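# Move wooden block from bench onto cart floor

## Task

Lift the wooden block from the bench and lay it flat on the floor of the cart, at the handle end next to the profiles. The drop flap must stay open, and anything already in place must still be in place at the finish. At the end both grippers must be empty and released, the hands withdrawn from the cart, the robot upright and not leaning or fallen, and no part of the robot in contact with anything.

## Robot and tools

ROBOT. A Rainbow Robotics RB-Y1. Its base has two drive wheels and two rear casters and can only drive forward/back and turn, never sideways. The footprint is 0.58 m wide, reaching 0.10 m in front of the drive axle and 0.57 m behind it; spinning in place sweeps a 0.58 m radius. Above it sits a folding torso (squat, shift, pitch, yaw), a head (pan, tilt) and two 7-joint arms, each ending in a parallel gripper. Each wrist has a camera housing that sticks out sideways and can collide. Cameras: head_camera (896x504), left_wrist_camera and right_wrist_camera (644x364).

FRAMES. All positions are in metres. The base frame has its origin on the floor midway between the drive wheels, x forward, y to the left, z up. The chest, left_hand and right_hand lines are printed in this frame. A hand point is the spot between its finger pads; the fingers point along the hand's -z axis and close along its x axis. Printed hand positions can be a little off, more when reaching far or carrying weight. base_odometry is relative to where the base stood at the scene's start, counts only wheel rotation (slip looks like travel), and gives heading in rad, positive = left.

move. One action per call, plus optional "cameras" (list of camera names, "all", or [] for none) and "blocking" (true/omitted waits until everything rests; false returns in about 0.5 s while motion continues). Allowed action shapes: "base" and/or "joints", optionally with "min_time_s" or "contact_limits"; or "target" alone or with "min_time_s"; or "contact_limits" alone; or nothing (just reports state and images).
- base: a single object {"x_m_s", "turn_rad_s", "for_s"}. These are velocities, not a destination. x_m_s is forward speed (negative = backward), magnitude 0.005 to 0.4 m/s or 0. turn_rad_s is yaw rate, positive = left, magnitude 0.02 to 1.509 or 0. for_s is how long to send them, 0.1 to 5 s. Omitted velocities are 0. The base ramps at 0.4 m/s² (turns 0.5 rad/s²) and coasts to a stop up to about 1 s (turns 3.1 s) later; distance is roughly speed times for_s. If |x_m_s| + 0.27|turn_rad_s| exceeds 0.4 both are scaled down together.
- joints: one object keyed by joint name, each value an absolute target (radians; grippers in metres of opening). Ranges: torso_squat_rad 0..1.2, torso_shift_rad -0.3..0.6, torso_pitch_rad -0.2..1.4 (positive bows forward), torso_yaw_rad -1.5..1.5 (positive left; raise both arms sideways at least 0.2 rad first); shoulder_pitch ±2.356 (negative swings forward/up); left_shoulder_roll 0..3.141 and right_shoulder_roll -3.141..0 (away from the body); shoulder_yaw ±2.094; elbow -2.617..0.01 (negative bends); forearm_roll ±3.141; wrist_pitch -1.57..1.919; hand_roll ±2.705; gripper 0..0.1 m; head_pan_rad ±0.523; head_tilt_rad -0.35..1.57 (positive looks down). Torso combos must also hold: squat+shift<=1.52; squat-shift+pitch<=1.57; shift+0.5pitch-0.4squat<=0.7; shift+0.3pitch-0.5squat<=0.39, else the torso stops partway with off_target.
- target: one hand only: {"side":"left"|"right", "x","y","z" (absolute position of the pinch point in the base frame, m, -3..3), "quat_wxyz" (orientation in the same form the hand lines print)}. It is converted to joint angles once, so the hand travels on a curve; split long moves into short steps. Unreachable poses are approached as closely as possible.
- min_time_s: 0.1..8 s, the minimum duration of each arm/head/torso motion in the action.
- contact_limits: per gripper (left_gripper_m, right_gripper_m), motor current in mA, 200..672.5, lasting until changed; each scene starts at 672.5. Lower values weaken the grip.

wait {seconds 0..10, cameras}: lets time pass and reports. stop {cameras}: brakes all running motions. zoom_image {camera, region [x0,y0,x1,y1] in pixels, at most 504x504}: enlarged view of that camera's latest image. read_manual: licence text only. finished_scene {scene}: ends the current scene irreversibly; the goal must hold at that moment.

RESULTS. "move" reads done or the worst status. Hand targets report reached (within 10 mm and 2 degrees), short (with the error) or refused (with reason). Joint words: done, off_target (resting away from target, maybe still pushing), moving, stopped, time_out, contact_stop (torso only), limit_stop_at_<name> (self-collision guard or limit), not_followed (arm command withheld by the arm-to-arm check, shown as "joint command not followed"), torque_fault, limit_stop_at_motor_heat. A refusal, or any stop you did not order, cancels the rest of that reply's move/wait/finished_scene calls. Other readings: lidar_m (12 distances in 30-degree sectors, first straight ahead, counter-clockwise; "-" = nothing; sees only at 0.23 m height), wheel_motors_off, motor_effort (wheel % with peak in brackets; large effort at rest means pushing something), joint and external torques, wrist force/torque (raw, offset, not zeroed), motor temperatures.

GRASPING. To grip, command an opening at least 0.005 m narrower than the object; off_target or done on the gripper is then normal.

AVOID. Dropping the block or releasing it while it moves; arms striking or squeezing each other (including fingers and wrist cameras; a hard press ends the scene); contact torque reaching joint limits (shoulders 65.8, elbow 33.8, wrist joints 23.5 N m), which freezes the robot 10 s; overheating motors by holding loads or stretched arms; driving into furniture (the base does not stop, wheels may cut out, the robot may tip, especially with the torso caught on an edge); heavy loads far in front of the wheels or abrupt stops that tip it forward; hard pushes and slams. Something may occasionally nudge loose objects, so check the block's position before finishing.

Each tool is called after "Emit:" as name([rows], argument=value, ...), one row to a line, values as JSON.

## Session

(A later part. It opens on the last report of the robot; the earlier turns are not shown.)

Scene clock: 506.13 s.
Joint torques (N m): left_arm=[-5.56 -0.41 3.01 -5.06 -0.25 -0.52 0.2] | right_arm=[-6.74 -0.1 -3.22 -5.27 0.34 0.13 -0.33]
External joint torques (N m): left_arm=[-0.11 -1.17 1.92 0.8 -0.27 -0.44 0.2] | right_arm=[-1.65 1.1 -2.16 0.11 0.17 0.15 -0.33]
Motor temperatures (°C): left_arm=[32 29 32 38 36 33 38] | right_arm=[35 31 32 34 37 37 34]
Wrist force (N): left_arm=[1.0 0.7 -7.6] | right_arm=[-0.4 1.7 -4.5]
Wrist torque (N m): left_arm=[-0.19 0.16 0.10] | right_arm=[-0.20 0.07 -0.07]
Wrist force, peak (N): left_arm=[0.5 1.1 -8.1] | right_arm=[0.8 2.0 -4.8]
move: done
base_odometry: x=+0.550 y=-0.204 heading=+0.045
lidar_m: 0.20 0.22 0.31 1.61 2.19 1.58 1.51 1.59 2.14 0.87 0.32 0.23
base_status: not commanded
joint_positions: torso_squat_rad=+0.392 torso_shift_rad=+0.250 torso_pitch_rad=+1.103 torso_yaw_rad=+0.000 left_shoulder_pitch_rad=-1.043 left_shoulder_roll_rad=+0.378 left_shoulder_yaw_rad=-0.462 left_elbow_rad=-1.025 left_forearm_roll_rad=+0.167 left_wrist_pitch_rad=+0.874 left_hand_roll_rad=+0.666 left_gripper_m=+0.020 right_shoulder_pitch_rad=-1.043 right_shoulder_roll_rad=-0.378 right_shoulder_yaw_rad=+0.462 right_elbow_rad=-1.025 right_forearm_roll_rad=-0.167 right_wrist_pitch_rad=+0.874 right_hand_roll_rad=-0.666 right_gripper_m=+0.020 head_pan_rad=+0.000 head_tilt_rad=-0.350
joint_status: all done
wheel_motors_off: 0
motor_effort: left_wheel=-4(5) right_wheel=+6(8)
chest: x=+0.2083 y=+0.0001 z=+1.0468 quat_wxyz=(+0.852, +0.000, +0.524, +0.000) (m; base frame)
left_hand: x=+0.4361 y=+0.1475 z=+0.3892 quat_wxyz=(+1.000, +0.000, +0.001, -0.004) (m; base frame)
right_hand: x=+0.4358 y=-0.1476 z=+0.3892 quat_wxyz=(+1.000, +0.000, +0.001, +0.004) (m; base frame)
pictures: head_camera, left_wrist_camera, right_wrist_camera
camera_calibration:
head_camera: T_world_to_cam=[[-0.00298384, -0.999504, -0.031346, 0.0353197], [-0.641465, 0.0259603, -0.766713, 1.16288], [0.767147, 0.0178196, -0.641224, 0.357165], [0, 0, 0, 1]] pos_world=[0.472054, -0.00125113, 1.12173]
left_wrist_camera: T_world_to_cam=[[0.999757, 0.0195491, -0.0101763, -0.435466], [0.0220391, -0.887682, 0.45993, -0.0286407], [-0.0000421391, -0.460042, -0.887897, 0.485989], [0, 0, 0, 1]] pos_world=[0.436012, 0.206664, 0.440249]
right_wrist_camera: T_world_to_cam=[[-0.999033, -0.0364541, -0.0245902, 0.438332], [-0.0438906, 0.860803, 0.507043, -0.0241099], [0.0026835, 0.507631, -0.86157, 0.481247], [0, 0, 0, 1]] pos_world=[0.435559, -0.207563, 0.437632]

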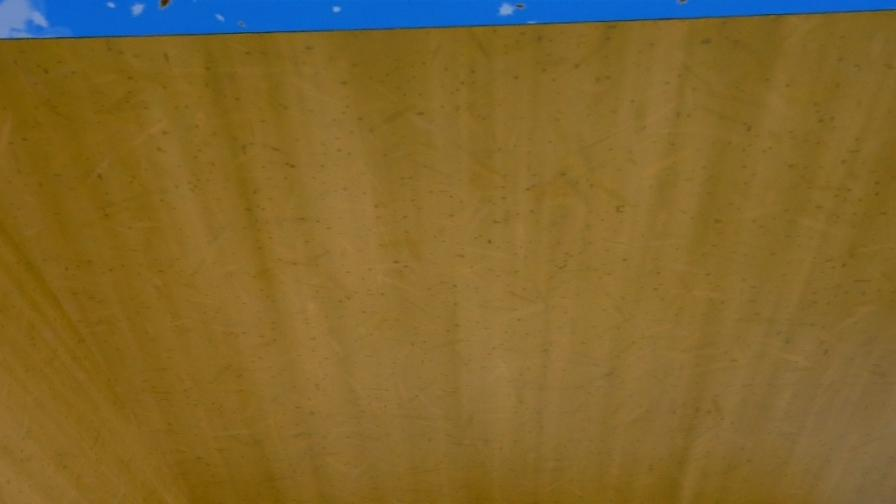

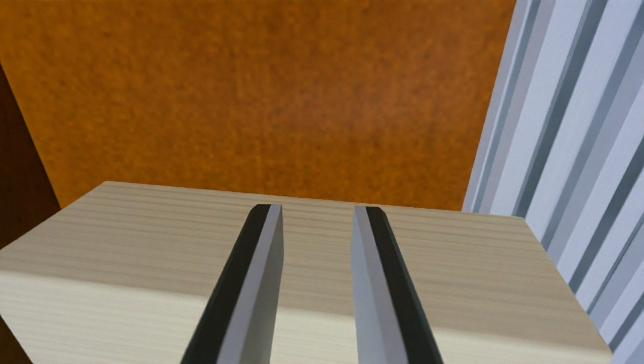

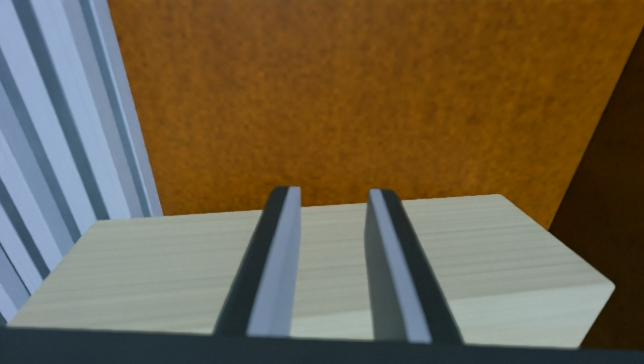

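Emit:
move(joints={"torso_squat_rad":0.45,"torso_pitch_rad":1.2,"left_shoulder_pitch_rad":-1.16,"left_shoulder_roll_rad":0.346,"left_shoulder_yaw_rad":-0.455,"left_elbow_rad":-0.804,"left_forearm_roll_rad":0.121,"left_wrist_pitch_rad":0.701,"left_hand_roll_rad":0.69,"right_shoulder_pitch_rad":-1.16,"right_shoulder_roll_rad":-0.346,"right_shoulder_yaw_rad":0.455,"right_elbow_rad":-0.804,"right_forearm_roll_rad":-0.121,"right_wrist_pitch_rad":0.701,"right_hand_roll_rad":-0.69}, min_time_s=1)

Scene clock: 509.07 s.
Joint torques (N m): left_arm=[-4.78 -1.29 2.24 -3.88 -0.26 -0.39 0.24] | right_arm=[-5.7 0.61 -2.24 -3.84 0.25 0.06 -0.25]
External joint torques (N m): left_arm=[-0.01 -1.37 1.64 0.8 -0.27 -0.32 0.24] | right_arm=[-1.22 1.12 -1.65 0.43 0.1 0.08 -0.25]
Motor temperatures (°C): left_arm=[32 29 32 38 36 33 38] | right_arm=[35 31 32 33 37 37 34]
Wrist force (N): left_arm=[1.1 1.0 -7.0] | right_arm=[-0.1 1.7 -4.6]
Wrist torque (N m): left_arm=[-0.26 0.21 0.10] | right_arm=[-0.17 0.11 -0.09]
Wrist force, peak (N): left_arm=[0.4 1.6 -8.4] | right_arm=[0.3 2.5 -5.2]
move: done
base_odometry: x=+0.550 y=-0.204 heading=+0.045
lidar_m: 0.20 0.21 0.32 1.61 2.20 1.58 1.51 1.57 2.14 0.86 0.32 0.22
base_status: not commanded
joint_positions: torso_squat_rad=+0.450 torso_shift_rad=+0.250 torso_pitch_rad=+1.200 torso_yaw_rad=+0.000 left_shoulder_pitch_rad=-1.160 left_shoulder_roll_rad=+0.346 left_shoulder_yaw_rad=-0.455 left_elbow_rad=-0.804 left_forearm_roll_rad=+0.121 left_wrist_pitch_rad=+0.701 left_hand_roll_rad=+0.690 left_gripper_m=+0.020 right_shoulder_pitch_rad=-1.160 right_shoulder_roll_rad=-0.346 right_shoulder_yaw_rad=+0.455 right_elbow_rad=-0.804 right_forearm_roll_rad=-0.121 right_wrist_pitch_rad=+0.701 right_hand_roll_rad=-0.690 right_gripper_m=+0.020 head_pan_rad=+0.000 head_tilt_rad=-0.350
joint_status: all done
wheel_motors_off: 0
motor_effort: left_wheel=-4(5) right_wheel=+6(8)
chest: x=+0.2164 y=+0.0001 z=+1.0033 quat_wxyz=(+0.825, +0.000, +0.565, +0.000) (m; base frame)
left_hand: x=+0.4205 y=+0.1498 z=+0.3094 quat_wxyz=(+1.000, +0.002, -0.001, +0.000) (m; base frame)
right_hand: x=+0.4203 y=-0.1500 z=+0.3093 quat_wxyz=(+1.000, -0.002, -0.001, +0.000) (m; base frame)
pictures: head_camera, left_wrist_camera, right_wrist_camera
camera_calibration:
head_camera: T_world_to_cam=[[-0.0059955, -0.999504, -0.0309128, 0.0341966], [-0.712456, 0.0259616, -0.701236, 1.08434], [0.701691, 0.0178197, -0.712259, 0.408507], [0, 0, 0, 1]] pos_world=[0.486106, -0.00125112, 1.0524]
left_wrist_camera: T_world_to_cam=[[0.999622, 0.0267374, -0.00638681, -0.422943], [0.0267079, -0.889606, 0.455947, 0.0100699], [0.00650909, -0.455945, -0.889984, 0.413415], [0, 0, 0, 1]] pos_world=[0.419823, 0.208761, 0.36064]
right_wrist_camera: T_world_to_cam=[[-0.999172, -0.0293769, -0.028146, 0.423034], [-0.0395537, 0.86338, 0.503001, 0.0176066], [0.00952412, 0.503698, -0.863827, 0.410932], [0, 0, 0, 1]] pos_world=[0.419467, -0.209759, 0.358025]

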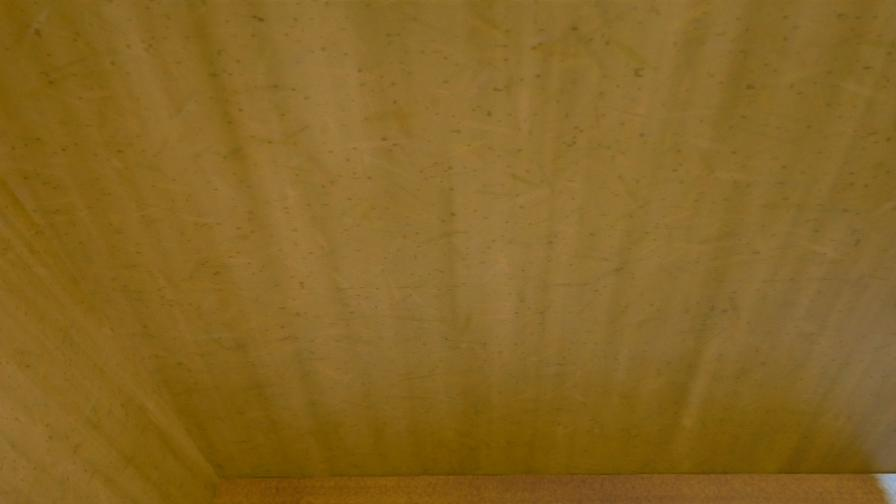

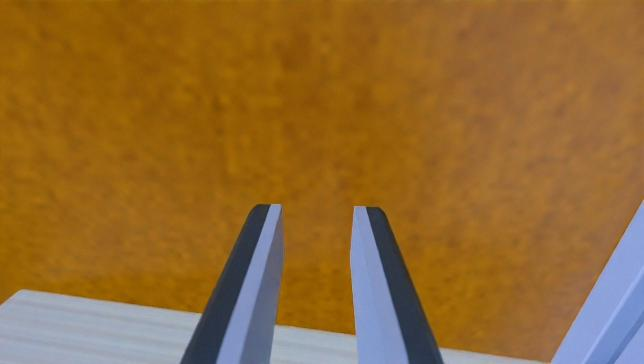

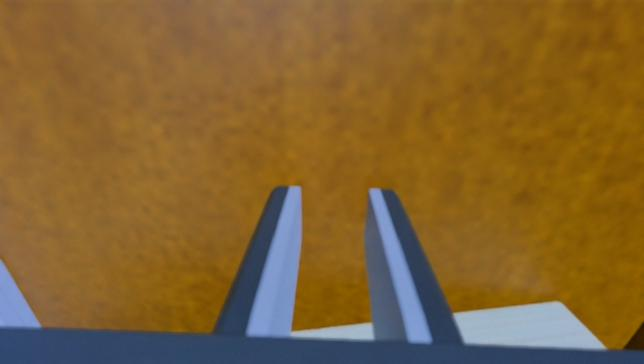

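Emit:
move(joints={"torso_squat_rad":0.5}, cameras=[])

Emit:
move(joints={"left_shoulder_pitch_rad":-1.190,"left_shoulder_roll_rad":0.294,"left_shoulder_yaw_rad":-0.466,"left_elbow_rad":-0.772,"left_forearm_roll_rad":0.074,"left_wrist_pitch_rad":0.715,"left_hand_roll_rad":0.736,"right_shoulder_pitch_rad":-1.190,"right_shoulder_roll_rad":-0.294,"right_shoulder_yaw_rad":0.466,"right_elbow_rad":-0.772,"right_forearm_roll_rad":-0.074,"right_wrist_pitch_rad":0.715,"right_hand_roll_rad":-0.736}, min_time_s=1.2)

Scene clock: 512.87 s.
Joint torques (N m): left_arm=[-4.82 -0.83 1.57 -4.67 -0.11 -0.36 0.28] | right_arm=[-1.89 -2.23 -2.3 1.89 0.52 -1.75 -0.29]
External joint torques (N m): left_arm=[0.37 -0.97 0.92 0.13 -0.11 -0.26 0.28] | right_arm=[2.99 -1.54 -1.62 6.27 0.35 -1.71 -0.3]
Motor temperatures (°C): left_arm=[32 29 32 38 36 33 38] | right_arm=[35 31 32 33 37 37 34]
Wrist force (N): left_arm=[1.2 0.9 -8.1] | right_arm=[-9.1 -3.2 65.4]
Wrist torque (N m): left_arm=[-0.23 0.25 0.07] | right_arm=[0.15 -0.36 -0.12]
Wrist force, peak (N): left_arm=[0.0 1.3 -8.8] | right_arm=[-50.4 -19.4 196.0]
move: contact_stop
base_odometry: x=+0.550 y=-0.204 heading=+0.045
lidar_m: 0.21 0.22 0.30 1.60 2.19 1.58 1.51 1.59 2.15 0.86 0.31 0.23
base_status: not commanded
joint_positions: torso_squat_rad=+0.495 torso_shift_rad=+0.243 torso_pitch_rad=+1.185 torso_yaw_rad=-0.003 left_shoulder_pitch_rad=-1.160 left_shoulder_roll_rad=+0.346 left_shoulder_yaw_rad=-0.455 left_elbow_rad=-0.804 left_forearm_roll_rad=+0.121 left_wrist_pitch_rad=+0.701 left_hand_roll_rad=+0.690 left_gripper_m=+0.020 right_shoulder_pitch_rad=-1.161 right_shoulder_roll_rad=-0.346 right_shoulder_yaw_rad=+0.455 right_elbow_rad=-0.806 right_forearm_roll_rad=-0.121 right_wrist_pitch_rad=+0.701 right_hand_roll_rad=-0.690 right_gripper_m=+0.020 head_pan_rad=+0.000 head_tilt_rad=-0.350
joint_status: torso_squat_rad contact_stop (moved +0.045 of +0.050)
wheel_motors_off: 0
motor_effort: left_wheel=+0(11) right_wheel=+7(25)
chest: x=+0.2071 y=+0.0002 z=+0.9949 quat_wxyz=(+0.830, -0.001, +0.558, -0.001) (m; base frame)
left_hand: x=+0.4219 y=+0.1478 z=+0.3038 quat_wxyz=(+1.000, +0.000, -0.009, +0.000) (m; base frame)
right_hand: x=+0.4223 y=-0.1508 z=+0.3049 quat_wxyz=(+1.000, -0.003, -0.009, +0.000) (m; base frame)
pictures: none
No camera images: "cameras" was empty.

not run: a stop that you did not command came earlier in this reply.

Emit:
move(joints={"torso_squat_rad":0.43,"torso_shift_rad":0.25,"torso_pitch_rad":1.2,"torso_yaw_rad":0})

Scene clock: 515.00 s.
Joint torques (N m): left_arm=[-4.61 -0.76 1.63 -4.58 -0.06 -0.23 0.21] | right_arm=[-2.93 -1.26 -2.29 -3.72 0.23 0.06 -0.34]
External joint torques (N m): left_arm=[0.2 -0.85 1.03 0.11 -0.07 -0.16 0.21] | right_arm=[1.6 -0.75 -1.7 0.57 0.08 0.09 -0.34]
Motor temperatures (°C): left_arm=[32 29 32 38 36 33 38] | right_arm=[35 31 32 33 37 37 34]
Wrist force (N): left_arm=[0.9 0.6 -7.6] | right_arm=[0.6 1.8 -4.1]
Wrist torque (N m): left_arm=[-0.21 0.19 0.05] | right_arm=[-0.17 0.17 -0.12]
Wrist force, peak (N): left_arm=[0.2 0.6 -8.3] | right_arm=[-9.7 -2.6 65.6]
move: done
base_odometry: x=+0.550 y=-0.204 heading=+0.045
lidar_m: 0.20 0.22 0.32 1.62 2.19 1.58 1.50 1.58 2.16 0.87 0.32 0.21
base_status: not commanded
joint_positions: torso_squat_rad=+0.436 torso_shift_rad=+0.249 torso_pitch_rad=+1.199 torso_yaw_rad=+0.000 left_shoulder_pitch_rad=-1.160 left_shoulder_roll_rad=+0.346 left_shoulder_yaw_rad=-0.455 left_elbow_rad=-0.804 left_forearm_roll_rad=+0.121 left_wrist_pitch_rad=+0.701 left_hand_roll_rad=+0.690 left_gripper_m=+0.020 right_shoulder_pitch_rad=-1.160 right_shoulder_roll_rad=-0.346 right_shoulder_yaw_rad=+0.455 right_elbow_rad=-0.804 right_forearm_roll_rad=-0.121 right_wrist_pitch_rad=+0.701 right_hand_roll_rad=-0.690 right_gripper_m=+0.020 head_pan_rad=+0.000 head_tilt_rad=-0.350
joint_status: all done
wheel_motors_off: 0
motor_effort: left_wheel=-1(2) right_wheel=+2(9)
chest: x=+0.2169 y=+0.0001 z=+1.0078 quat_wxyz=(+0.826, +0.000, +0.564, +0.000) (m; base frame)
left_hand: x=+0.4220 y=+0.1496 z=+0.3140 quat_wxyz=(+1.000, +0.002, -0.002, +0.000) (m; base frame)
right_hand: x=+0.4221 y=-0.1497 z=+0.3142 quat_wxyz=(+1.000, -0.002, -0.002, +0.000) (m; base frame)
pictures: head_camera, left_wrist_camera, right_wrist_camera
camera_calibration:
head_camera: T_world_to_cam=[[-0.00602327, -0.999515, -0.0305661, 0.0340949], [-0.711656, 0.0257581, -0.702056, 1.08854], [0.702502, 0.0175239, -0.711466, 0.410337], [0, 0, 0, 1]] pos_world=[0.486607, -0.00115098, 1.0572]
left_wrist_camera: T_world_to_cam=[[0.999627, 0.0268059, -0.00519064, -0.424762], [0.0262206, -0.889443, 0.456294, 0.00780169], [0.00761459, -0.45626, -0.889814, 0.416946], [0, 0, 0, 1]] pos_world=[0.421224, 0.208561, 0.36524]
right_wrist_camera: T_world_to_cam=[[-0.999119, -0.0293558, -0.0299911, 0.425539], [-0.040468, 0.863207, 0.503225, 0.01522], [0.011116, 0.503996, -0.863635, 0.414313], [0, 0, 0, 1]] pos_world=[0.421175, -0.209458, 0.362918]

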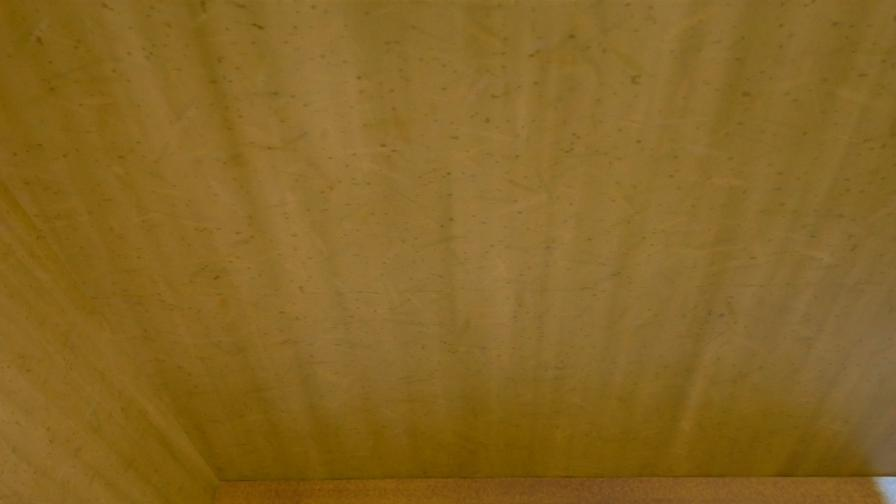

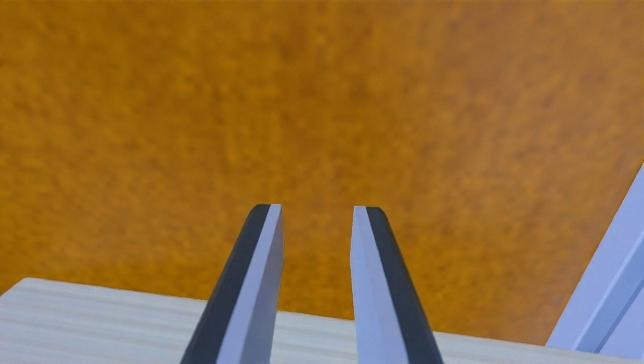

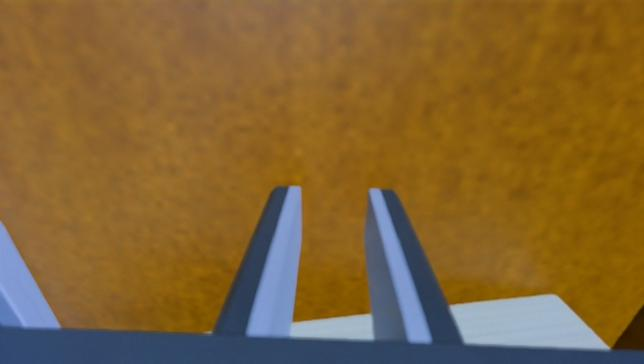

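Emit:
move(joints={"left_shoulder_pitch_rad":-1.190,"left_shoulder_roll_rad":0.294,"left_shoulder_yaw_rad":-0.466,"left_elbow_rad":-0.772,"left_forearm_roll_rad":0.074,"left_wrist_pitch_rad":0.715,"left_hand_roll_rad":0.736,"right_shoulder_pitch_rad":-1.190,"right_shoulder_roll_rad":-0.294,"right_shoulder_yaw_rad":0.466,"right_elbow_rad":-0.772,"right_forearm_roll_rad":-0.074,"right_wrist_pitch_rad":0.715,"right_hand_roll_rad":-0.736}, min_time_s=1.5)

Scene clock: 518.90 s.
Joint torques (N m): left_arm=[-16.6 -47.84 -11.8 -21.33 7.52 -8.44 0.25] | right_arm=[-17.99 48.94 9.23 -22.01 -7.62 -8.05 -1.1]
External joint torques (N m): left_arm=[-11.34 -47.02 -12.21 -16.6 7.52 -8.39 0.25] | right_arm=[-13.02 48.57 9.64 -17.69 -7.79 -8.06 -1.09]
Motor temperatures (°C): left_arm=[32 29 32 38 36 33 38] | right_arm=[35 31 32 33 37 37 34]
Wrist force (N): left_arm=[4.3 78.6 14.7] | right_arm=[3.3 -71.5 12.0]
Wrist torque (N m): left_arm=[-4.46 -0.66 0.12] | right_arm=[3.83 -0.04 0.80]
Wrist force, peak (N): left_arm=[5.2 79.5 15.8] | right_arm=[3.5 -72.3 13.0]
move: done
base_odometry: x=+0.550 y=-0.204 heading=+0.045
lidar_m: 0.21 0.22 0.31 1.61 2.18 1.57 1.50 1.58 2.15 0.85 0.32 0.22
base_status: not commanded
joint_positions: torso_squat_rad=+0.436 torso_shift_rad=+0.249 torso_pitch_rad=+1.197 torso_yaw_rad=+0.000 left_shoulder_pitch_rad=-1.187 left_shoulder_roll_rad=+0.306 left_shoulder_yaw_rad=-0.463 left_elbow_rad=-0.768 left_forearm_roll_rad=+0.072 left_wrist_pitch_rad=+0.717 left_hand_roll_rad=+0.736 left_gripper_m=+0.020 right_shoulder_pitch_rad=-1.187 right_shoulder_roll_rad=-0.306 right_shoulder_yaw_rad=+0.463 right_elbow_rad=-0.768 right_forearm_roll_rad=-0.072 right_wrist_pitch_rad=+0.717 right_hand_roll_rad=-0.736 right_gripper_m=+0.020 head_pan_rad=+0.000 head_tilt_rad=-0.350
joint_status: all done
wheel_motors_off: 0
motor_effort: left_wheel=-1(2) right_wheel=+0(5)
chest: x=+0.2164 y=+0.0001 z=+1.0083 quat_wxyz=(+0.826, +0.000, +0.563, +0.000) (m; base frame)
left_hand: x=+0.4212 y=+0.1342 z=+0.3152 quat_wxyz=(+1.000, +0.008, +0.000, +0.001) (m; base frame)
right_hand: x=+0.4208 y=-0.1347 z=+0.3151 quat_wxyz=(+1.000, -0.009, +0.000, -0.001) (m; base frame)
pictures: head_camera, left_wrist_camera, right_wrist_camera
camera_calibration:
head_camera: T_world_to_cam=[[-0.00590746, -0.999508, -0.0307876, 0.0342959], [-0.710516, 0.0258601, -0.703206, 1.08933], [0.703656, 0.0177209, -0.710319, 0.40969], [0, 0, 0, 1]] pos_world=[0.485907, -0.00115118, 1.05809]
left_wrist_camera: T_world_to_cam=[[0.999539, 0.0292599, -0.00807345, -0.422998], [0.0297985, -0.895306, 0.444454, -0.00342896], [0.00577646, -0.44449, -0.895765, 0.412069], [0, 0, 0, 1]] pos_world=[0.420525, 0.192468, 0.367226]
right_wrist_camera: T_world_to_cam=[[-0.999279, -0.028153, -0.0254795, 0.423487], [-0.0370423, 0.870279, 0.491165, 0.0051256], [0.0083465, 0.491754, -0.870694, 0.409299], [0, 0, 0, 1]] pos_world=[0.419955, -0.193813, 0.364647]

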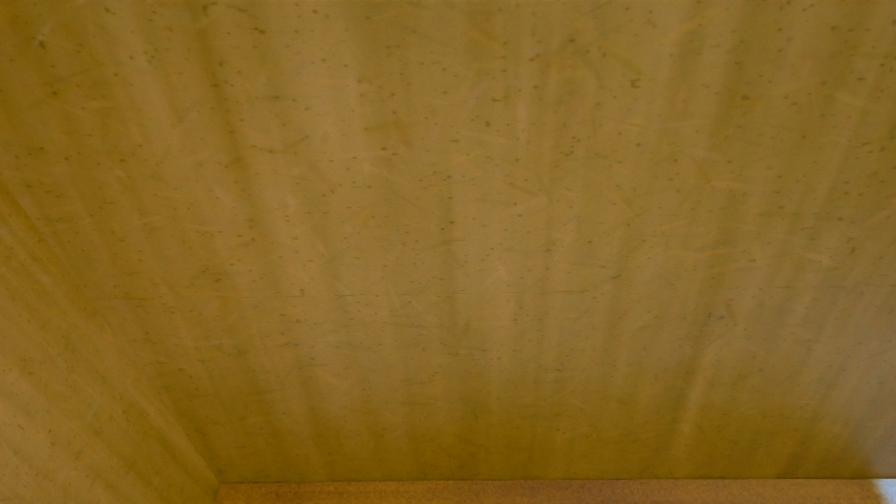

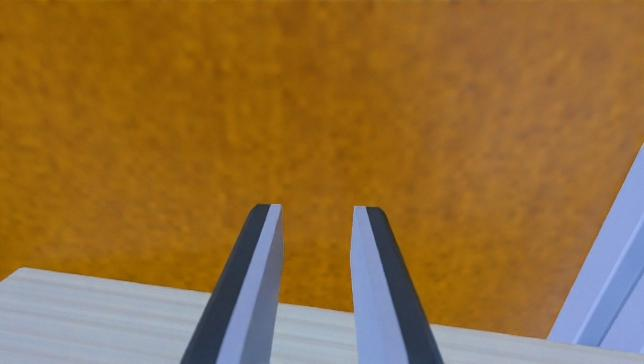

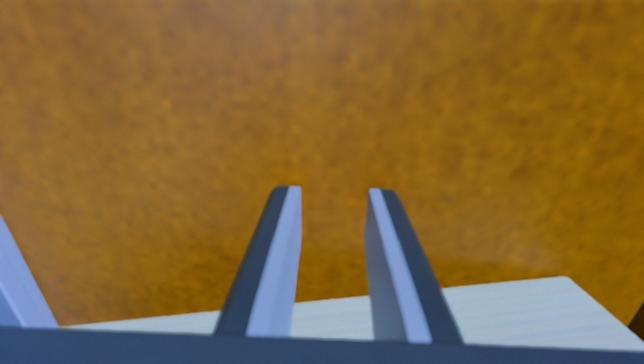

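Emit:
move(joints={"torso_squat_rad":0.42,"torso_pitch_rad":1.13})

Emit:
move(base={"x_m_s":-0.05,"for_s":0.6})

Scene clock: 521.20 s.
Joint torques (N m): left_arm=[-20.82 -43.81 -8.66 -25.73 7.35 -9.09 0.36] | right_arm=[-23.92 46.05 8.01 -27.83 -6.91 -8.73 -0.53]
External joint torques (N m): left_arm=[-13.89 -43.54 -9.38 -20.6 7.4 -8.94 0.36] | right_arm=[-17.33 46.23 8.7 -23.13 -7.14 -8.65 -0.54]
Motor temperatures (°C): left_arm=[32 29 32 38 36 33 38] | right_arm=[35 32 32 33 37 37 34]
Wrist force (N): left_arm=[3.5 68.6 -16.8] | right_arm=[-2.1 -65.1 -18.0]
Wrist torque (N m): left_arm=[-3.04 0.59 -0.52] | right_arm=[2.75 -0.24 0.29]
Wrist force, peak (N): left_arm=[4.7 79.5 15.4] | right_arm=[3.5 -72.1 12.8]
move: done
base_odometry: x=+0.550 y=-0.204 heading=+0.045
lidar_m: 0.21 0.22 0.30 1.61 2.19 1.59 1.51 1.58 2.15 0.88 0.31 0.22
base_status: not commanded
joint_positions: torso_squat_rad=+0.420 torso_shift_rad=+0.250 torso_pitch_rad=+1.131 torso_yaw_rad=+0.000 left_shoulder_pitch_rad=-1.186 left_shoulder_roll_rad=+0.305 left_shoulder_yaw_rad=-0.463 left_elbow_rad=-0.767 left_forearm_roll_rad=+0.072 left_wrist_pitch_rad=+0.717 left_hand_roll_rad=+0.736 left_gripper_m=+0.020 right_shoulder_pitch_rad=-1.186 right_shoulder_roll_rad=-0.305 right_shoulder_yaw_rad=+0.464 right_elbow_rad=-0.766 right_forearm_roll_rad=-0.072 right_wrist_pitch_rad=+0.717 right_hand_roll_rad=-0.736 right_gripper_m=+0.020 head_pan_rad=+0.000 head_tilt_rad=-0.350
joint_status: all done
wheel_motors_off: 0
motor_effort: left_wheel=-1(1) right_wheel=+2(4)
chest: x=+0.2099 y=+0.0001 z=+1.0317 quat_wxyz=(+0.844, +0.000, +0.536, +0.000) (m; base frame)
left_hand: x=+0.4594 y=+0.1340 z=+0.3535 quat_wxyz=(+0.999, +0.008, -0.033, +0.001) (m; base frame)
right_hand: x=+0.4587 y=-0.1350 z=+0.3533 quat_wxyz=(+0.999, -0.009, -0.032, -0.001) (m; base frame)
pictures: head_camera, left_wrist_camera, right_wrist_camera
camera_calibration:
head_camera: T_world_to_cam=[[-0.00391605, -0.99951, -0.031048, 0.034847], [-0.662036, 0.025861, -0.749026, 1.13835], [0.749462, 0.0176217, -0.661813, 0.371241], [0, 0, 0, 1]] pos_world=[0.475537, -0.00115092, 1.09943]
left_wrist_camera: T_world_to_cam=[[0.997976, 0.0287679, 0.0567171, -0.482871], [0.000501763, -0.895372, 0.445319, -0.0085965], [0.0635938, -0.444389, -0.893574, 0.418718], [0, 0, 0, 1]] pos_world=[0.45527, 0.192268, 0.405371]
right_wrist_camera: T_world_to_cam=[[-0.995583, -0.0280106, -0.0896145, 0.483375], [-0.0683457, 0.870633, 0.487163, 0.00384017], [0.0643756, 0.491136, -0.868701, 0.415795], [0, 0, 0, 1]] pos_world=[0.454735, -0.194015, 0.402648]

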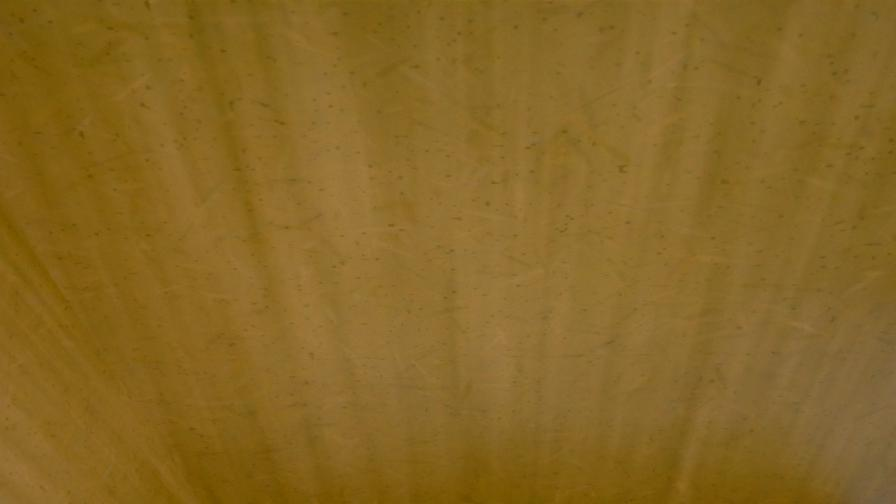

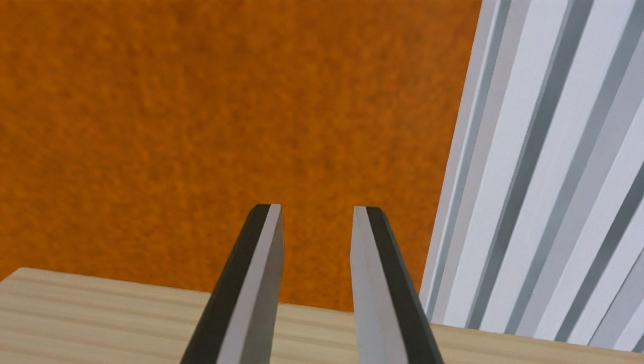

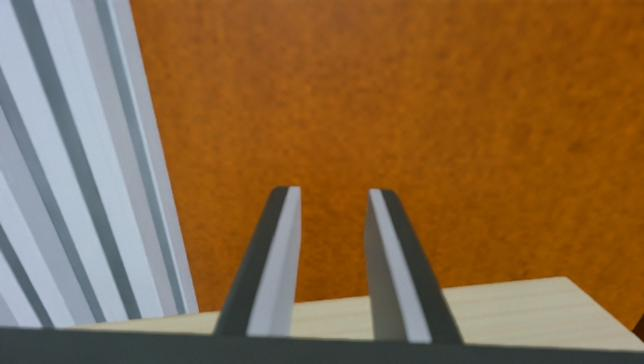

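Scene clock: 522.43 s.
Joint torques (N m): left_arm=[-21.72 -43.56 -8.87 -26.1 7.21 -9.28 0.31] | right_arm=[-24.85 45.79 7.79 -28.06 -6.64 -8.88 -0.61]
External joint torques (N m): left_arm=[-14.79 -43.28 -9.6 -20.97 7.26 -9.14 0.31] | right_arm=[-18.27 45.96 8.48 -23.36 -6.86 -8.79 -0.61]
Motor temperatures (°C): left_arm=[32 29 32 38 36 34 38] | right_arm=[35 32 32 34 37 38 34]
Wrist force (N): left_arm=[3.6 68.8 -17.1] | right_arm=[-2.7 -65.1 -17.4]
Wrist torque (N m): left_arm=[-3.09 0.73 -0.57] | right_arm=[2.74 -0.34 0.23]
Wrist force, peak (N): left_arm=[3.4 69.3 -17.8] | right_arm=[-0.9 -66.1 -18.1]
move: done
base_odometry: x=+0.520 y=-0.205 heading=+0.045
lidar_m: 0.24 0.25 0.36 3.98 2.13 1.54 1.48 1.55 2.09 4.48 0.37 0.25
base_status: done (sent for 0.6 of 0.6 s)
joint_positions: torso_squat_rad=+0.420 torso_shift_rad=+0.250 torso_pitch_rad=+1.131 torso_yaw_rad=+0.000 left_shoulder_pitch_rad=-1.186 left_shoulder_roll_rad=+0.305 left_shoulder_yaw_rad=-0.463 left_elbow_rad=-0.767 left_forearm_roll_rad=+0.072 left_wrist_pitch_rad=+0.717 left_hand_roll_rad=+0.736 left_gripper_m=+0.020 right_shoulder_pitch_rad=-1.185 right_shoulder_roll_rad=-0.305 right_shoulder_yaw_rad=+0.464 right_elbow_rad=-0.766 right_forearm_roll_rad=-0.072 right_wrist_pitch_rad=+0.717 right_hand_roll_rad=-0.736 right_gripper_m=+0.020 head_pan_rad=+0.000 head_tilt_rad=-0.350
joint_status: not commanded
wheel_motors_off: 0
motor_effort: left_wheel=-11(29) right_wheel=+8(20)
chest: x=+0.2099 y=+0.0001 z=+1.0317 quat_wxyz=(+0.844, +0.000, +0.536, +0.000) (m; base frame)
left_hand: x=+0.4591 y=+0.1340 z=+0.3534 quat_wxyz=(+0.999, +0.008, -0.032, +0.001) (m; base frame)
right_hand: x=+0.4585 y=-0.1350 z=+0.3531 quat_wxyz=(+0.999, -0.009, -0.032, -0.001) (m; base frame)
pictures: head_camera, left_wrist_camera, right_wrist_camera
camera_calibration:
head_camera: T_world_to_cam=[[-0.00391771, -0.99951, -0.0310448, 0.0348412], [-0.662142, 0.0258572, -0.748932, 1.13823], [0.749368, 0.017622, -0.661919, 0.371336], [0, 0, 0, 1]] pos_world=[0.475537, -0.00115094, 1.09933]
left_wrist_camera: T_world_to_cam=[[0.998001, 0.0287611, 0.0562701, -0.482491], [0.000702763, -0.895426, 0.44521, -0.00867831], [0.0631904, -0.444281, -0.893656, 0.418794], [0, 0, 0, 1]] pos_world=[0.455069, 0.192168, 0.405271]
right_wrist_camera: T_world_to_cam=[[-0.995629, -0.0279423, -0.0891215, 0.482898], [-0.0680405, 0.87067, 0.487139, 0.00383271], [0.0639836, 0.491073, -0.868765, 0.41597], [0, 0, 0, 1]] pos_world=[0.454433, -0.194115, 0.40255]

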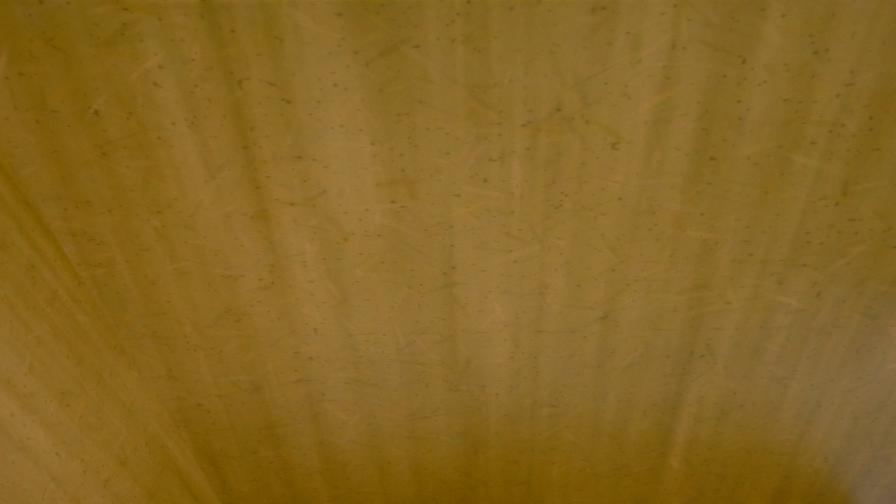

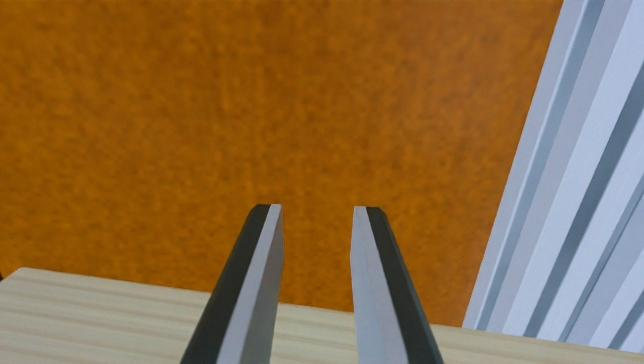

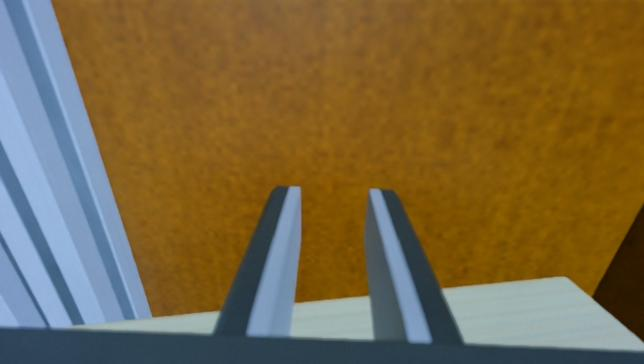

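Emit:
move(base={"x_m_s":0.05,"for_s":0.24}, cameras=[])

Emit:
move(joints={"torso_squat_rad":0.436,"torso_pitch_rad":1.195})

Scene clock: 524.57 s.
Joint torques (N m): left_arm=[-21.28 -43.39 -8.63 -26.27 7.21 -9.33 0.48] | right_arm=[-25.12 45.38 7.67 -28.22 -6.54 -8.73 -0.58]
External joint torques (N m): left_arm=[-14.36 -43.12 -9.35 -21.14 7.26 -9.18 0.48] | right_arm=[-18.54 45.55 8.35 -23.53 -6.77 -8.65 -0.58]
Motor temperatures (°C): left_arm=[32 29 32 39 36 34 38] | right_arm=[35 32 32 34 37 38 34]
Wrist force (N): left_arm=[3.3 69.0 -16.9] | right_arm=[-2.0 -66.1 -17.3]
Wrist torque (N m): left_arm=[-3.07 0.68 -0.59] | right_arm=[2.81 -0.23 0.20]
Wrist force, peak (N): left_arm=[3.5 69.4 -18.3] | right_arm=[-2.2 -65.9 -18.6]
move: done
base_odometry: x=+0.532 y=-0.205 heading=+0.044
lidar_m: 0.23 0.24 0.34 3.94 2.16 1.56 1.50 1.56 2.14 4.44 0.33 0.24
base_status: done (sent for 0.23 of 0.23 s)
joint_positions: torso_squat_rad=+0.420 torso_shift_rad=+0.250 torso_pitch_rad=+1.131 torso_yaw_rad=+0.000 left_shoulder_pitch_rad=-1.186 left_shoulder_roll_rad=+0.305 left_shoulder_yaw_rad=-0.463 left_elbow_rad=-0.767 left_forearm_roll_rad=+0.072 left_wrist_pitch_rad=+0.717 left_hand_roll_rad=+0.736 left_gripper_m=+0.020 right_shoulder_pitch_rad=-1.185 right_shoulder_roll_rad=-0.305 right_shoulder_yaw_rad=+0.464 right_elbow_rad=-0.766 right_forearm_roll_rad=-0.072 right_wrist_pitch_rad=+0.717 right_hand_roll_rad=-0.736 right_gripper_m=+0.020 head_pan_rad=+0.000 head_tilt_rad=-0.350
joint_status: not commanded
wheel_motors_off: 0
motor_effort: left_wheel=-2(23) right_wheel=+3(31)
chest: x=+0.2099 y=+0.0001 z=+1.0317 quat_wxyz=(+0.844, +0.000, +0.536, +0.000) (m; base frame)
left_hand: x=+0.4592 y=+0.1339 z=+0.3534 quat_wxyz=(+0.999, +0.008, -0.032, +0.001) (m; base frame)
right_hand: x=+0.4584 y=-0.1350 z=+0.3531 quat_wxyz=(+0.999, -0.009, -0.032, -0.001) (m; base frame)
pictures: none
No camera images: "cameras" was empty.

Scene clock: 525.50 s.
Joint torques (N m): left_arm=[-19.85 -43.63 -8.93 -26.02 7.29 -9.26 0.39] | right_arm=[-23.45 45.73 7.63 -27.57 -6.68 -9.06 -0.55]
External joint torques (N m): left_arm=[-14.59 -42.79 -9.34 -21.31 7.29 -9.22 0.39] | right_arm=[-18.49 45.35 8.03 -23.26 -6.84 -9.07 -0.55]
Motor temperatures (°C): left_arm=[32 29 32 39 36 34 38] | right_arm=[35 32 32 34 37 38 34]
Wrist force (N): left_arm=[4.1 70.0 -16.5] | right_arm=[-1.5 -65.8 -11.6]
Wrist torque (N m): left_arm=[-3.09 0.75 -0.57] | right_arm=[2.95 0.37 0.26]
Wrist force, peak (N): left_arm=[4.7 70.3 -17.2] | right_arm=[-1.3 -66.7 -17.7]
move: done
base_odometry: x=+0.532 y=-0.205 heading=+0.044
lidar_m: 0.23 0.24 0.33 3.92 2.15 1.56 1.49 1.58 2.12 4.43 0.34 0.24
base_status: not commanded
joint_positions: torso_squat_rad=+0.436 torso_shift_rad=+0.250 torso_pitch_rad=+1.196 torso_yaw_rad=+0.000 left_shoulder_pitch_rad=-1.186 left_shoulder_roll_rad=+0.305 left_shoulder_yaw_rad=-0.463 left_elbow_rad=-0.767 left_forearm_roll_rad=+0.072 left_wrist_pitch_rad=+0.717 left_hand_roll_rad=+0.736 left_gripper_m=+0.020 right_shoulder_pitch_rad=-1.185 right_shoulder_roll_rad=-0.305 right_shoulder_yaw_rad=+0.464 right_elbow_rad=-0.766 right_forearm_roll_rad=-0.072 right_wrist_pitch_rad=+0.717 right_hand_roll_rad=-0.736 right_gripper_m=+0.020 head_pan_rad=+0.000 head_tilt_rad=-0.350
joint_status: all done
wheel_motors_off: 0
motor_effort: left_wheel=-2(3) right_wheel=+4(6)
chest: x=+0.2167 y=+0.0001 z=+1.0088 quat_wxyz=(+0.827, +0.000, +0.563, +0.000) (m; base frame)
left_hand: x=+0.4214 y=+0.1340 z=+0.3157 quat_wxyz=(+1.000, +0.008, +0.000, +0.001) (m; base frame)
right_hand: x=+0.4207 y=-0.1350 z=+0.3155 quat_wxyz=(+1.000, -0.009, +0.001, -0.001) (m; base frame)
pictures: head_camera, left_wrist_camera, right_wrist_camera
camera_calibration:
head_camera: T_world_to_cam=[[-0.00592429, -0.99951, -0.030727, 0.0341726], [-0.709319, 0.0258594, -0.704413, 1.09094], [0.704863, 0.0176221, -0.709125, 0.408335], [0, 0, 0, 1]] pos_world=[0.486208, -0.00125093, 1.05908]
left_wrist_camera: T_world_to_cam=[[0.999553, 0.0286318, -0.00864347, -0.422859], [0.0294906, -0.895425, 0.444235, -0.00369212], [0.00497969, -0.444291, -0.895869, 0.412718], [0, 0, 0, 1]] pos_world=[0.420723, 0.192168, 0.367726]
right_wrist_camera: T_world_to_cam=[[-0.999312, -0.0279947, -0.0243341, 0.423016], [-0.0363361, 0.870633, 0.490589, 0.00503247], [0.00745221, 0.491136, -0.871051, 0.410224], [0, 0, 0, 1]] pos_world=[0.41985, -0.194015, 0.365151]

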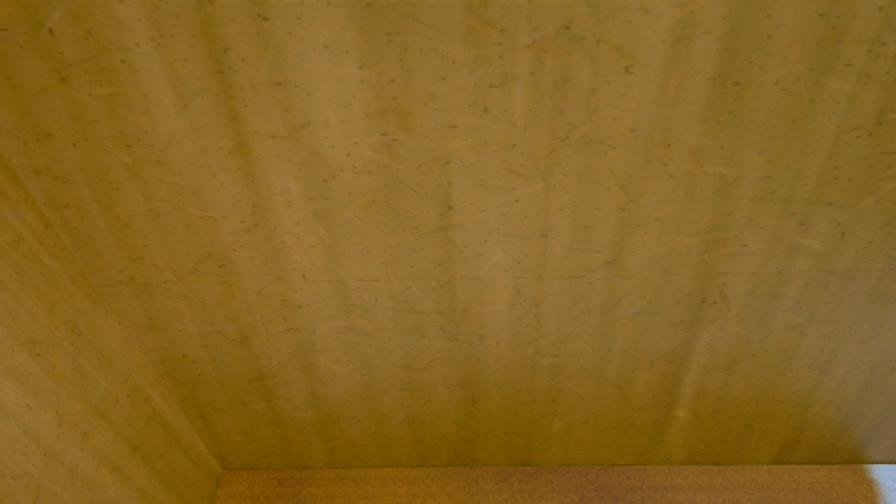

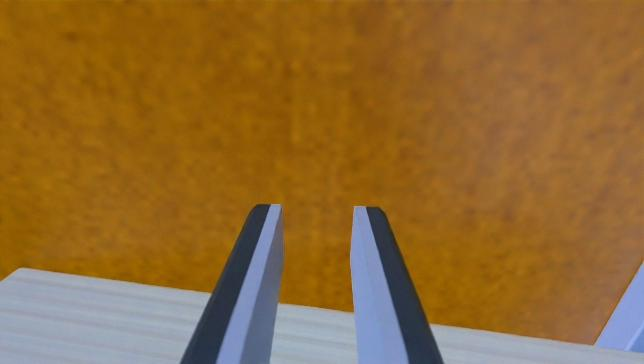

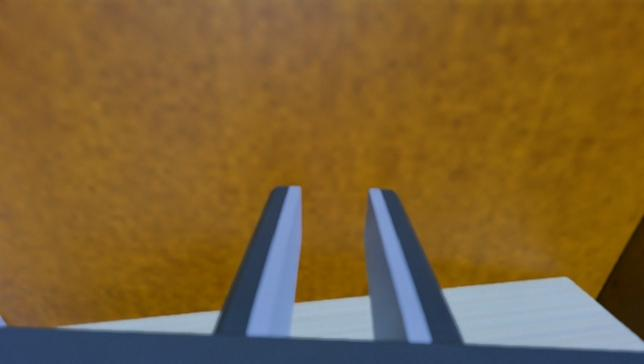

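Emit:
move(joints={"torso_squat_rad":0.46,"torso_pitch_rad":1.2}, cameras=[])

Emit:
move(joints={"left_shoulder_pitch_rad":-1.16,"left_shoulder_roll_rad":0.346,"left_shoulder_yaw_rad":-0.455,"left_elbow_rad":-0.804,"left_forearm_roll_rad":0.121,"left_wrist_pitch_rad":0.701,"left_hand_roll_rad":0.69,"right_shoulder_pitch_rad":-1.16,"right_shoulder_roll_rad":-0.346,"right_shoulder_yaw_rad":0.455,"right_elbow_rad":-0.804,"right_forearm_roll_rad":-0.121,"right_wrist_pitch_rad":0.701,"right_hand_roll_rad":-0.69}, min_time_s=1)

Scene clock: 528.77 s.
Joint torques (N m): left_arm=[-18.34 -45.73 -8.01 -25.83 9.45 -8.92 2.34] | right_arm=[-21.65 45.56 6.5 -24.39 -8.34 -10.1 -2.05]
External joint torques (N m): left_arm=[-13.15 -44.87 -8.4 -21.13 9.45 -8.88 2.34] | right_arm=[-16.77 45.16 6.89 -20.09 -8.5 -10.11 -2.05]
Motor temperatures (°C): left_arm=[32 30 32 39 36 34 38] | right_arm=[35 33 32 35 37 38 34]
Wrist force (N): left_arm=[7.5 70.5 -17.2] | right_arm=[-7.4 -71.1 25.5]
Wrist torque (N m): left_arm=[-2.83 0.12 -2.51] | right_arm=[2.90 -0.76 2.36]
Wrist force, peak (N): left_arm=[6.9 72.8 -16.7] | right_arm=[-9.8 -72.2 38.8]
move: done
base_odometry: x=+0.532 y=-0.205 heading=+0.044
lidar_m: 0.21 0.25 0.33 3.94 2.15 1.55 1.49 1.56 2.12 4.43 0.34 0.24
base_status: not commanded
joint_positions: torso_squat_rad=+0.460 torso_shift_rad=+0.249 torso_pitch_rad=+1.199 torso_yaw_rad=+0.000 left_shoulder_pitch_rad=-1.187 left_shoulder_roll_rad=+0.305 left_shoulder_yaw_rad=-0.464 left_elbow_rad=-0.767 left_forearm_roll_rad=+0.072 left_wrist_pitch_rad=+0.717 left_hand_roll_rad=+0.735 left_gripper_m=+0.020 right_shoulder_pitch_rad=-1.186 right_shoulder_roll_rad=-0.305 right_shoulder_yaw_rad=+0.464 right_elbow_rad=-0.767 right_forearm_roll_rad=-0.072 right_wrist_pitch_rad=+0.718 right_hand_roll_rad=-0.735 right_gripper_m=+0.020 head_pan_rad=+0.000 head_tilt_rad=-0.350
joint_status: all done
wheel_motors_off: 0
motor_effort: left_wheel=-2(5) right_wheel=+6(9)
chest: x=+0.2150 y=+0.0001 z=+1.0007 quat_wxyz=(+0.826, +0.000, +0.564, +0.000) (m; base frame)
left_hand: x=+0.4175 y=+0.1340 z=+0.3069 quat_wxyz=(+1.000, +0.009, +0.002, +0.000) (m; base frame)
right_hand: x=+0.4169 y=-0.1348 z=+0.3070 quat_wxyz=(+1.000, -0.009, +0.002, +0.000) (m; base frame)
pictures: none
No camera images: "cameras" was empty.

Scene clock: 530.07 s.
Joint torques (N m): left_arm=[-3.6 -0.22 2.74 -5.5 0.24 -0.68 -0.24] | right_arm=[-2.54 -1.1 -2.8 -5.17 -0.23 -0.24 0.16]
External joint torques (N m): left_arm=[1.19 -0.29 2.14 -0.81 0.23 -0.61 -0.24] | right_arm=[1.96 -0.59 -2.21 -0.89 -0.39 -0.21 0.16]
Motor temperatures (°C): left_arm=[32 30 32 39 36 34 38] | right_arm=[35 33 32 35 37 38 34]
Wrist force (N): left_arm=[0.6 0.6 -7.6] | right_arm=[0.8 0.7 -4.5]
Wrist torque (N m): left_arm=[-0.21 0.14 0.09] | right_arm=[-0.09 0.20 -0.12]
Wrist force, peak (N): left_arm=[6.4 71.8 -17.5] | right_arm=[-8.5 -72.0 29.4]
move: done
base_odometry: x=+0.532 y=-0.205 heading=+0.044
lidar_m: 0.22 0.23 0.32 3.95 2.16 1.56 1.48 1.56 2.11 4.43 0.34 0.24
base_status: not commanded
joint_positions: torso_squat_rad=+0.460 torso_shift_rad=+0.249 torso_pitch_rad=+1.200 torso_yaw_rad=+0.000 left_shoulder_pitch_rad=-1.160 left_shoulder_roll_rad=+0.346 left_shoulder_yaw_rad=-0.455 left_elbow_rad=-0.804 left_forearm_roll_rad=+0.121 left_wrist_pitch_rad=+0.701 left_hand_roll_rad=+0.690 left_gripper_m=+0.020 right_shoulder_pitch_rad=-1.160 right_shoulder_roll_rad=-0.346 right_shoulder_yaw_rad=+0.455 right_elbow_rad=-0.804 right_forearm_roll_rad=-0.121 right_wrist_pitch_rad=+0.701 right_hand_roll_rad=-0.690 right_gripper_m=+0.020 head_pan_rad=+0.000 head_tilt_rad=-0.350
joint_status: all done
wheel_motors_off: 0
motor_effort: left_wheel=-1(2) right_wheel=+4(7)
chest: x=+0.2152 y=+0.0001 z=+1.0005 quat_wxyz=(+0.825, +0.000, +0.565, +0.000) (m; base frame)
left_hand: x=+0.4196 y=+0.1496 z=+0.3066 quat_wxyz=(+1.000, +0.002, -0.001, +0.000) (m; base frame)
right_hand: x=+0.4196 y=-0.1497 z=+0.3067 quat_wxyz=(+1.000, -0.002, -0.001, +0.000) (m; base frame)
pictures: head_camera, left_wrist_camera, right_wrist_camera
camera_calibration:
head_camera: T_world_to_cam=[[-0.00612158, -0.999512, -0.0306292, 0.0339697], [-0.712252, 0.0258575, -0.701447, 1.08171], [0.701897, 0.0175217, -0.712063, 0.407118], [0, 0, 0, 1]] pos_world=[0.484906, -0.00115068, 1.0497]
left_wrist_camera: T_world_to_cam=[[0.999623, 0.0267405, -0.00616929, -0.422132], [0.02661, -0.889505, 0.456151, 0.0110503], [0.00671009, -0.456143, -0.889881, 0.410712], [0, 0, 0, 1]] pos_world=[0.418923, 0.208461, 0.35784]
right_wrist_camera: T_world_to_cam=[[-0.999154, -0.0293364, -0.028816, 0.422512], [-0.0398568, 0.86334, 0.503046, 0.0187314], [0.0101204, 0.503769, -0.863779, 0.408287], [0, 0, 0, 1]] pos_world=[0.41877, -0.209459, 0.355422]

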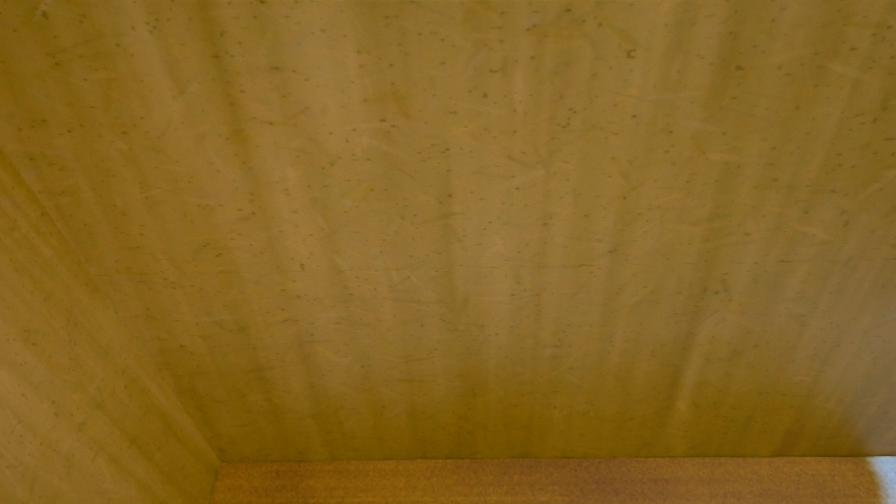

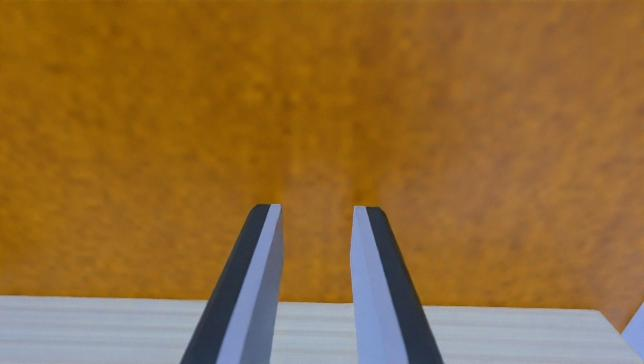

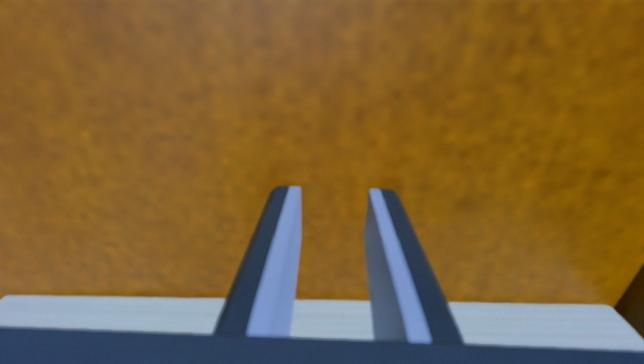

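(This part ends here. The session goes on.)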